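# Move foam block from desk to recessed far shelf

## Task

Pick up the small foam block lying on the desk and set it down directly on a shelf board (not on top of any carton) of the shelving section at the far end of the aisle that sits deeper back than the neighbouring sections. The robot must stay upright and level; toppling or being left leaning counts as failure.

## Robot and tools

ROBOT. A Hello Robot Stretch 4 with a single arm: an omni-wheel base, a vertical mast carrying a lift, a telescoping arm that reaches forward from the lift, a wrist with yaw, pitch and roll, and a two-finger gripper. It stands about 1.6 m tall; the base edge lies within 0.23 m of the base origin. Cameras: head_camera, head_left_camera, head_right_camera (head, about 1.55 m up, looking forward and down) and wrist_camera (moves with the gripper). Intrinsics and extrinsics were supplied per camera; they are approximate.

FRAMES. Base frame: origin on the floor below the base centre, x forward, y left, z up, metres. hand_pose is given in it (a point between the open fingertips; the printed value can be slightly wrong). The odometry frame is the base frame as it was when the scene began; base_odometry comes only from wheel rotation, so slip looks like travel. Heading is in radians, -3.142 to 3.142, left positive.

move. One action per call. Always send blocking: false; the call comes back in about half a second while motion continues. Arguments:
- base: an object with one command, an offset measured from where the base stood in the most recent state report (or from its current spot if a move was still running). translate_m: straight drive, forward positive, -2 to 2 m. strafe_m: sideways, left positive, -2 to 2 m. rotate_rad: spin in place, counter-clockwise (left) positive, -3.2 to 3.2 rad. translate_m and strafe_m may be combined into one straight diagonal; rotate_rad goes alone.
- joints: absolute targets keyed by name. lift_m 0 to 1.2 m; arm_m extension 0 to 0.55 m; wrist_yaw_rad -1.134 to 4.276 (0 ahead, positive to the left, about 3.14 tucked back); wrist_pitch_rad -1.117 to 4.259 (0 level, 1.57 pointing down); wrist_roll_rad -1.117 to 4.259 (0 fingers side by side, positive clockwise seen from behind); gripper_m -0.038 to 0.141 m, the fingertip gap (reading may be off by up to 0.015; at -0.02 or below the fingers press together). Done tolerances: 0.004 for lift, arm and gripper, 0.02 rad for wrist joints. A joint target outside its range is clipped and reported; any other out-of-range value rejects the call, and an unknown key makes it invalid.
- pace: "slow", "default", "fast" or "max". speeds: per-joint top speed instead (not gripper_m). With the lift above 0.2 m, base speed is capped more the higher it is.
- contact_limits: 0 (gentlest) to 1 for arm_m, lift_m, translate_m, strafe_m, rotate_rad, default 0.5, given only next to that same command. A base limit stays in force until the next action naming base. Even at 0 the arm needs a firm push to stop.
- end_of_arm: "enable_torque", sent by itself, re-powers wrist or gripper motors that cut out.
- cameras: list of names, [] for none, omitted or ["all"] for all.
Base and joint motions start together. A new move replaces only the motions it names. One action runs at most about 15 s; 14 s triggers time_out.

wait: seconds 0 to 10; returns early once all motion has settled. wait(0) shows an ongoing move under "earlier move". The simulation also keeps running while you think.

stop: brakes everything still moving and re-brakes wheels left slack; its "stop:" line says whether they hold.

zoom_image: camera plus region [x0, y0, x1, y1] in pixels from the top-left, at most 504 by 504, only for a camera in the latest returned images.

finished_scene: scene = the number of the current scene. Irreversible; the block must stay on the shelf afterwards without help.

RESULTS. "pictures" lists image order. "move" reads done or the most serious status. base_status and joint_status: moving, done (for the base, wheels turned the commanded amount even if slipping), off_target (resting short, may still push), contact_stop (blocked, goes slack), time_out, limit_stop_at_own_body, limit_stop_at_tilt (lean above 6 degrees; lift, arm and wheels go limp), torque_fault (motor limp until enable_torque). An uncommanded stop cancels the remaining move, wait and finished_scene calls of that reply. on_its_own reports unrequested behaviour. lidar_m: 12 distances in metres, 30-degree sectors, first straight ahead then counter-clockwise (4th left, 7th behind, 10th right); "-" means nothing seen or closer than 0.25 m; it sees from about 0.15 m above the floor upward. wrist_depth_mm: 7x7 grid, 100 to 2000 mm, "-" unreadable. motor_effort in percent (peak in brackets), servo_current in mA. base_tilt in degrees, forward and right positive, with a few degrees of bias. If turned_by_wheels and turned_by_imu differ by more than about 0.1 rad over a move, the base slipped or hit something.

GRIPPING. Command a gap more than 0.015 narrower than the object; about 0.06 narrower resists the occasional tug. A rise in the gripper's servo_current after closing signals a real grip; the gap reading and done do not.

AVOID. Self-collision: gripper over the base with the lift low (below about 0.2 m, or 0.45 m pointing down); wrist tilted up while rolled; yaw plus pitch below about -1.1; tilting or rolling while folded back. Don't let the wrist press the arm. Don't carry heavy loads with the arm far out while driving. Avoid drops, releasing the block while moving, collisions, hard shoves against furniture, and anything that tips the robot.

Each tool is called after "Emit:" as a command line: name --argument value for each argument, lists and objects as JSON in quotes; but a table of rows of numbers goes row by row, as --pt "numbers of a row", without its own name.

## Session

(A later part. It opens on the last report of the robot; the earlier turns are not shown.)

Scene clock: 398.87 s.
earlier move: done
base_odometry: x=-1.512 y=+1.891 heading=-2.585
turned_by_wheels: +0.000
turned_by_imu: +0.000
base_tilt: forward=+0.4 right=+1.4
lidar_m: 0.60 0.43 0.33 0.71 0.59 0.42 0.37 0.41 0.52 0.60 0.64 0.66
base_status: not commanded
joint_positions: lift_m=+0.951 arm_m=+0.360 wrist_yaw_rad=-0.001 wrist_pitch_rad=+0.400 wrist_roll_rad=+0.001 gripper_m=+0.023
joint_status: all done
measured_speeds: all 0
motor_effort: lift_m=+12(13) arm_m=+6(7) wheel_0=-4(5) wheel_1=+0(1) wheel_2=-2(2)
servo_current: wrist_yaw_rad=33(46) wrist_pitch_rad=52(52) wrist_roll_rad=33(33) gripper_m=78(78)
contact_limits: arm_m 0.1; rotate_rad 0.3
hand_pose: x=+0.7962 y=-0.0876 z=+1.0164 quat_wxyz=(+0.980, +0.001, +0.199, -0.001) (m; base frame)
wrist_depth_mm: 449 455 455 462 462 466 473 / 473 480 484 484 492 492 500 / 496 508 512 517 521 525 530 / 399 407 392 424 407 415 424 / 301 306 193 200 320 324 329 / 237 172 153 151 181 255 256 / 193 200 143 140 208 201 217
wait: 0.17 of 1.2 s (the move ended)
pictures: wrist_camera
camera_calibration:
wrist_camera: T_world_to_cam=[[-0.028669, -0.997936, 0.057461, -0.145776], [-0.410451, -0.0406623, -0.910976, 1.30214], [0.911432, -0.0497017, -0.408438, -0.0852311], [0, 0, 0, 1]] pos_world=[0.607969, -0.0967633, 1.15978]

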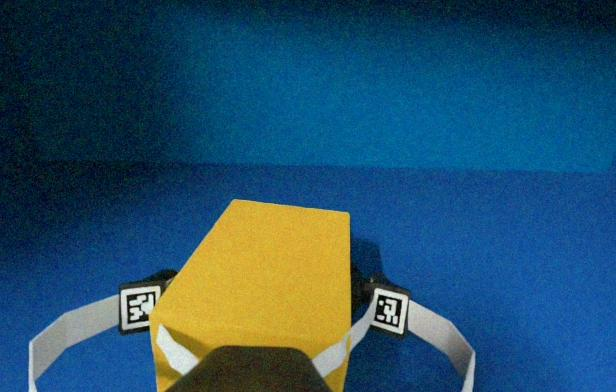

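Emit:
move --joints '{"lift_m": 0.957}' --blocking false --cameras '[]'

Emit:
wait --seconds 1 --cameras '[]'

Emit:
move --joints '{"gripper_m": 0.12}' --blocking false --cameras '[]'

Emit:
wait --seconds 2.5 --cameras '["head_camera", "wrist_camera"]'

Scene clock: 407.73 s.
move: moving
base_odometry: x=-1.512 y=+1.891 heading=-2.585
turned_by_wheels: +0.000
turned_by_imu: -0.001
base_tilt: forward=+0.2 right=+1.5
lidar_m: 0.61 0.43 0.33 0.71 0.60 0.43 0.39 0.41 0.55 0.61 0.63 0.65
base_status: not commanded
joint_positions: lift_m=+0.957 arm_m=+0.360 wrist_yaw_rad=-0.001 wrist_pitch_rad=+0.400 wrist_roll_rad=+0.001 gripper_m=+0.023
joint_status: lift_m moving
measured_speeds: all 0
motor_effort: lift_m=+23(25) arm_m=+6(7) wheel_0=-4(5) wheel_1=+0(1) wheel_2=-2(2)
servo_current: wrist_yaw_rad=39(39) wrist_pitch_rad=39(46) wrist_roll_rad=33(33) gripper_m=72(85)
contact_limits: arm_m 0.1; rotate_rad 0.3
hand_pose: x=+0.7962 y=-0.0876 z=+1.0224 quat_wxyz=(+0.980, +0.001, +0.199, -0.001) (m; base frame)
wrist_depth_mm: 452 455 455 459 462 462 466 / 473 480 484 488 492 492 500 / 496 508 512 517 521 530 530 / 402 407 413 421 407 410 421 / 303 307 195 202 322 325 330 / 232 172 153 151 182 257 259 / 195 197 144 140 211 204 220
pictures: none
No camera images: "cameras" was empty.

Scene clock: 407.83 s.
earlier move: done
base_odometry: x=-1.512 y=+1.891 heading=-2.585
turned_by_wheels: +0.000
turned_by_imu: +0.000
base_tilt: forward=+0.3 right=+1.6
lidar_m: 0.61 0.42 0.34 0.70 0.60 0.42 0.38 0.42 0.56 0.58 0.64 0.66
base_status: not commanded
joint_positions: lift_m=+0.957 arm_m=+0.360 wrist_yaw_rad=-0.001 wrist_pitch_rad=+0.400 wrist_roll_rad=+0.001 gripper_m=+0.023
joint_status: all done
measured_speeds: all 0
motor_effort: lift_m=+24(25) arm_m=+6(7) wheel_0=-4(5) wheel_1=+0(1) wheel_2=-2(2)
servo_current: wrist_yaw_rad=46(46) wrist_pitch_rad=33(46) wrist_roll_rad=26(33) gripper_m=78(85)
contact_limits: arm_m 0.1; rotate_rad 0.3
hand_pose: x=+0.7962 y=-0.0876 z=+1.0224 quat_wxyz=(+0.980, +0.001, +0.199, -0.001) (m; base frame)
wrist_depth_mm: 449 455 452 459 459 462 473 / 477 480 484 488 496 492 492 / 500 508 512 512 521 525 525 / 402 404 413 421 407 413 418 / 301 306 195 202 322 325 330 / 232 172 153 152 182 256 258 / 195 196 144 141 211 204 220
wait: 0.10 of 1 s (the move ended)
pictures: none
No camera images: "cameras" was empty.

Scene clock: 408.33 s.
move: moving
base_odometry: x=-1.512 y=+1.891 heading=-2.585
turned_by_wheels: +0.000
turned_by_imu: +0.000
base_tilt: forward=+0.4 right=+1.4
lidar_m: 0.62 0.44 0.33 0.72 0.60 0.41 0.39 0.42 0.56 0.61 0.60 0.64
base_status: not commanded
joint_positions: lift_m=+0.957 arm_m=+0.360 wrist_yaw_rad=-0.001 wrist_pitch_rad=+0.400 wrist_roll_rad=+0.001 gripper_m=+0.043
joint_status: gripper_m moving
measured_speeds: all 0
motor_effort: lift_m=+24(24) arm_m=+6(6) wheel_0=-4(5) wheel_1=+0(0) wheel_2=-2(2)
servo_current: wrist_yaw_rad=33(39) wrist_pitch_rad=39(52) wrist_roll_rad=33(33) gripper_m=46(72)
contact_limits: arm_m 0.1; rotate_rad 0.3
hand_pose: x=+0.7962 y=-0.0876 z=+1.0224 quat_wxyz=(+0.980, +0.001, +0.199, -0.001) (m; base frame)
wrist_depth_mm: 449 452 455 459 462 466 469 / 477 480 484 488 488 496 500 / 496 508 512 521 521 525 530 / 404 410 394 427 410 415 424 / 304 309 204 203 324 327 332 / 242 162 158 153 186 259 260 / 200 204 149 146 212 206 221
pictures: none
No camera images: "cameras" was empty.

Scene clock: 409.83 s.
earlier move: done
base_odometry: x=-1.512 y=+1.891 heading=-2.585
turned_by_wheels: +0.000
turned_by_imu: +0.000
base_tilt: forward=+0.3 right=+1.4
lidar_m: 0.60 0.41 0.34 0.68 0.62 0.43 0.39 0.40 0.54 0.62 0.64 0.65
base_status: not commanded
joint_positions: lift_m=+0.957 arm_m=+0.360 wrist_yaw_rad=-0.001 wrist_pitch_rad=+0.400 wrist_roll_rad=+0.001 gripper_m=+0.120
joint_status: all done
measured_speeds: all 0
motor_effort: lift_m=+23(24) arm_m=+6(6) wheel_0=-4(5) wheel_1=+0(1) wheel_2=-2(2)
servo_current: wrist_yaw_rad=33(52) wrist_pitch_rad=39(52) wrist_roll_rad=26(33) gripper_m=39(91)
contact_limits: arm_m 0.1; rotate_rad 0.3
hand_pose: x=+0.7962 y=-0.0876 z=+1.0225 quat_wxyz=(+0.980, +0.001, +0.199, -0.001) (m; base frame)
wrist_depth_mm: 445 452 459 459 459 469 473 / 473 480 484 488 496 496 496 / 496 508 517 517 521 525 535 / 394 402 379 252 399 407 413 / 297 303 199 210 314 319 325 / 237 199 196 190 200 253 254 / 204 201 211 207 208 209 217
wait: 1.50 of 2.5 s (the move ended)
pictures: head_camera, wrist_camera
camera_calibration:
wrist_camera: T_world_to_cam=[[-0.0286647, -0.997936, 0.0574651, -0.146134], [-0.410504, -0.0406648, -0.910951, 1.30772], [0.911408, -0.0497018, -0.408491, -0.0826785], [0, 0, 0, 1]] pos_world=[0.607988, -0.0967631, 1.16589]

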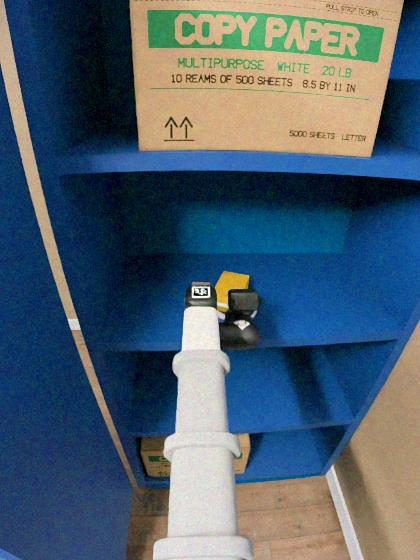

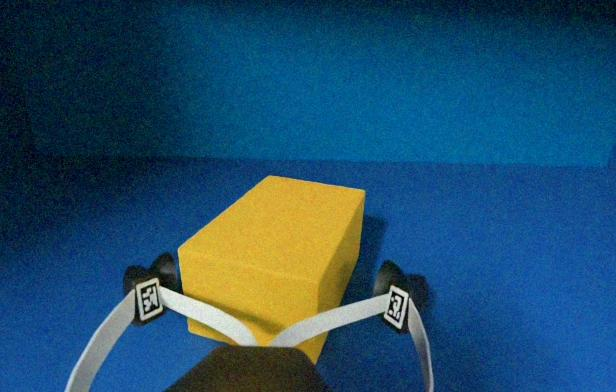

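Emit:
move --joints '{"gripper_m": 0.141}' --blocking false --cameras '[]'

Emit:
wait --seconds 0.8 --cameras '[]'

Emit:
move --joints '{"arm_m": 0.1}' --blocking false --cameras '[]'

Emit:
wait --seconds 2.5 --cameras '["head_camera", "wrist_camera"]'

Scene clock: 418.07 s.
move: moving
base_odometry: x=-1.512 y=+1.891 heading=-2.585
turned_by_wheels: +0.000
turned_by_imu: -0.001
base_tilt: forward=+0.3 right=+1.3
lidar_m: 0.61 0.45 0.34 0.71 0.62 0.40 0.40 0.39 0.57 0.59 0.63 0.64
base_status: not commanded
joint_positions: lift_m=+0.957 arm_m=+0.360 wrist_yaw_rad=-0.001 wrist_pitch_rad=+0.400 wrist_roll_rad=+0.001 gripper_m=+0.133
joint_status: gripper_m moving
measured_speeds: all 0
motor_effort: lift_m=+23(23) arm_m=+6(6) wheel_0=-4(4) wheel_1=+0(1) wheel_2=-2(2)
servo_current: wrist_yaw_rad=26(46) wrist_pitch_rad=46(65) wrist_roll_rad=33(33) gripper_m=65(104)
contact_limits: arm_m 0.1; rotate_rad 0.3
hand_pose: x=+0.7962 y=-0.0876 z=+1.0225 quat_wxyz=(+0.980, +0.001, +0.199, -0.001) (m; base frame)
wrist_depth_mm: 449 449 452 462 462 462 473 / 477 477 480 488 492 500 496 / 500 504 512 517 521 530 530 / 394 402 382 252 399 407 413 / 297 304 199 210 315 320 324 / 236 202 196 190 202 253 254 / 204 201 211 193 208 209 217
pictures: none
No camera images: "cameras" was empty.

Scene clock: 418.70 s.
earlier move: done
base_odometry: x=-1.512 y=+1.891 heading=-2.585
turned_by_wheels: +0.000
turned_by_imu: +0.000
base_tilt: forward=+0.4 right=+1.4
lidar_m: 0.60 0.42 0.33 0.70 0.61 0.42 0.39 0.41 0.57 0.59 0.63 0.64
base_status: not commanded
joint_positions: lift_m=+0.957 arm_m=+0.360 wrist_yaw_rad=-0.001 wrist_pitch_rad=+0.400 wrist_roll_rad=+0.001 gripper_m=+0.141
joint_status: all done
measured_speeds: all 0
motor_effort: lift_m=+23(23) arm_m=+6(6) wheel_0=-4(4) wheel_1=+0(1) wheel_2=-2(2)
servo_current: wrist_yaw_rad=39(46) wrist_pitch_rad=39(65) wrist_roll_rad=26(39) gripper_m=46(104)
contact_limits: arm_m 0.1; rotate_rad 0.3
hand_pose: x=+0.7962 y=-0.0876 z=+1.0225 quat_wxyz=(+0.980, +0.001, +0.199, -0.001) (m; base frame)
wrist_depth_mm: 449 455 455 459 466 466 473 / 473 477 484 488 492 496 500 / 496 504 508 521 525 530 535 / 397 399 382 253 399 407 413 / 298 304 200 210 315 320 324 / 237 204 196 190 204 252 255 / 204 202 211 194 208 210 218
wait: 0.63 of 0.8 s (the move ended)
pictures: none
No camera images: "cameras" was empty.

Scene clock: 419.20 s.
move: moving
base_odometry: x=-1.512 y=+1.891 heading=-2.585
turned_by_wheels: +0.000
turned_by_imu: +0.000
base_tilt: forward=+0.2 right=+1.5
lidar_m: 0.60 0.42 0.34 0.72 0.60 0.42 0.39 0.41 0.55 0.61 0.64 0.66
base_status: not commanded
joint_positions: lift_m=+0.957 arm_m=+0.308 wrist_yaw_rad=-0.001 wrist_pitch_rad=+0.400 wrist_roll_rad=+0.001 gripper_m=+0.141
joint_status: arm_m moving
measured_speeds: translate_m=+0.000 strafe_m=+0.000 rotate_rad=+0.000 lift_m=+0.000 arm_m=-0.198 wrist_yaw_rad=+0.000 wrist_pitch_rad=+0.000 wrist_roll_rad=+0.000
motor_effort: lift_m=+23(23) arm_m=-6(9) wheel_0=-4(4) wheel_1=+0(1) wheel_2=-2(2)
servo_current: wrist_yaw_rad=46(46) wrist_pitch_rad=26(52) wrist_roll_rad=26(33) gripper_m=39(52)
contact_limits: rotate_rad 0.3
hand_pose: x=+0.7442 y=-0.0876 z=+1.0225 quat_wxyz=(+0.980, +0.001, +0.199, -0.001) (m; base frame)
wrist_depth_mm: 496 492 500 500 504 508 517 / 508 525 530 530 535 539 539 / 517 549 554 559 569 569 574 / 394 402 357 273 399 407 410 / 298 303 250 236 315 320 324 / 238 205 235 244 204 254 255 / 204 202 211 207 208 210 217
pictures: none
No camera images: "cameras" was empty.

Scene clock: 420.60 s.
earlier move: done
base_odometry: x=-1.512 y=+1.891 heading=-2.585
turned_by_wheels: +0.000
turned_by_imu: +0.000
base_tilt: forward=+0.4 right=+1.5
lidar_m: 0.61 0.44 0.30 0.72 0.61 0.42 0.40 0.40 0.55 0.60 0.64 0.65
base_status: not commanded
joint_positions: lift_m=+0.957 arm_m=+0.100 wrist_yaw_rad=-0.001 wrist_pitch_rad=+0.400 wrist_roll_rad=+0.001 gripper_m=+0.141
joint_status: all done
measured_speeds: all 0
motor_effort: lift_m=+23(23) arm_m=-6(9) wheel_0=-4(4) wheel_1=+0(1) wheel_2=-2(2)
servo_current: wrist_yaw_rad=26(46) wrist_pitch_rad=39(52) wrist_roll_rad=26(33) gripper_m=39(52)
contact_limits: rotate_rad 0.3
hand_pose: x=+0.5366 y=-0.0876 z=+1.0225 quat_wxyz=(+0.980, +0.001, +0.199, -0.001) (m; base frame)
wrist_depth_mm: 488 691 691 707 707 715 - / 496 732 732 750 759 750 - / 492 - 455 449 - 788 - / 397 402 404 418 424 407 413 / 351 347 355 359 364 370 375 / 496 189 172 - 195 - - / 496 723 759 - 750 750 -
wait: 1.40 of 2.5 s (the move ended)
pictures: head_camera, wrist_camera
camera_calibration:
wrist_camera: T_world_to_cam=[[-0.0286646, -0.997936, 0.057465, -0.153574], [-0.410504, -0.0406648, -0.910951, 1.20117], [0.911408, -0.0497017, -0.408491, 0.153886], [0, 0, 0, 1]] pos_world=[0.348429, -0.0967631, 1.16589]

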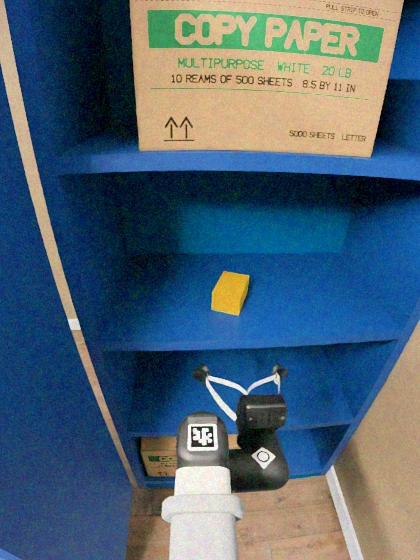

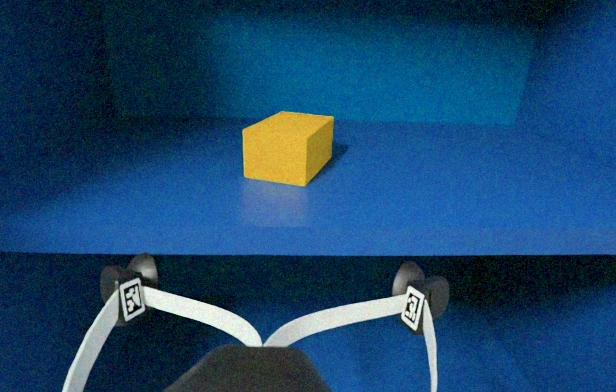

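Emit:
finished_scene --scene 1

The scene is finished: the task was done.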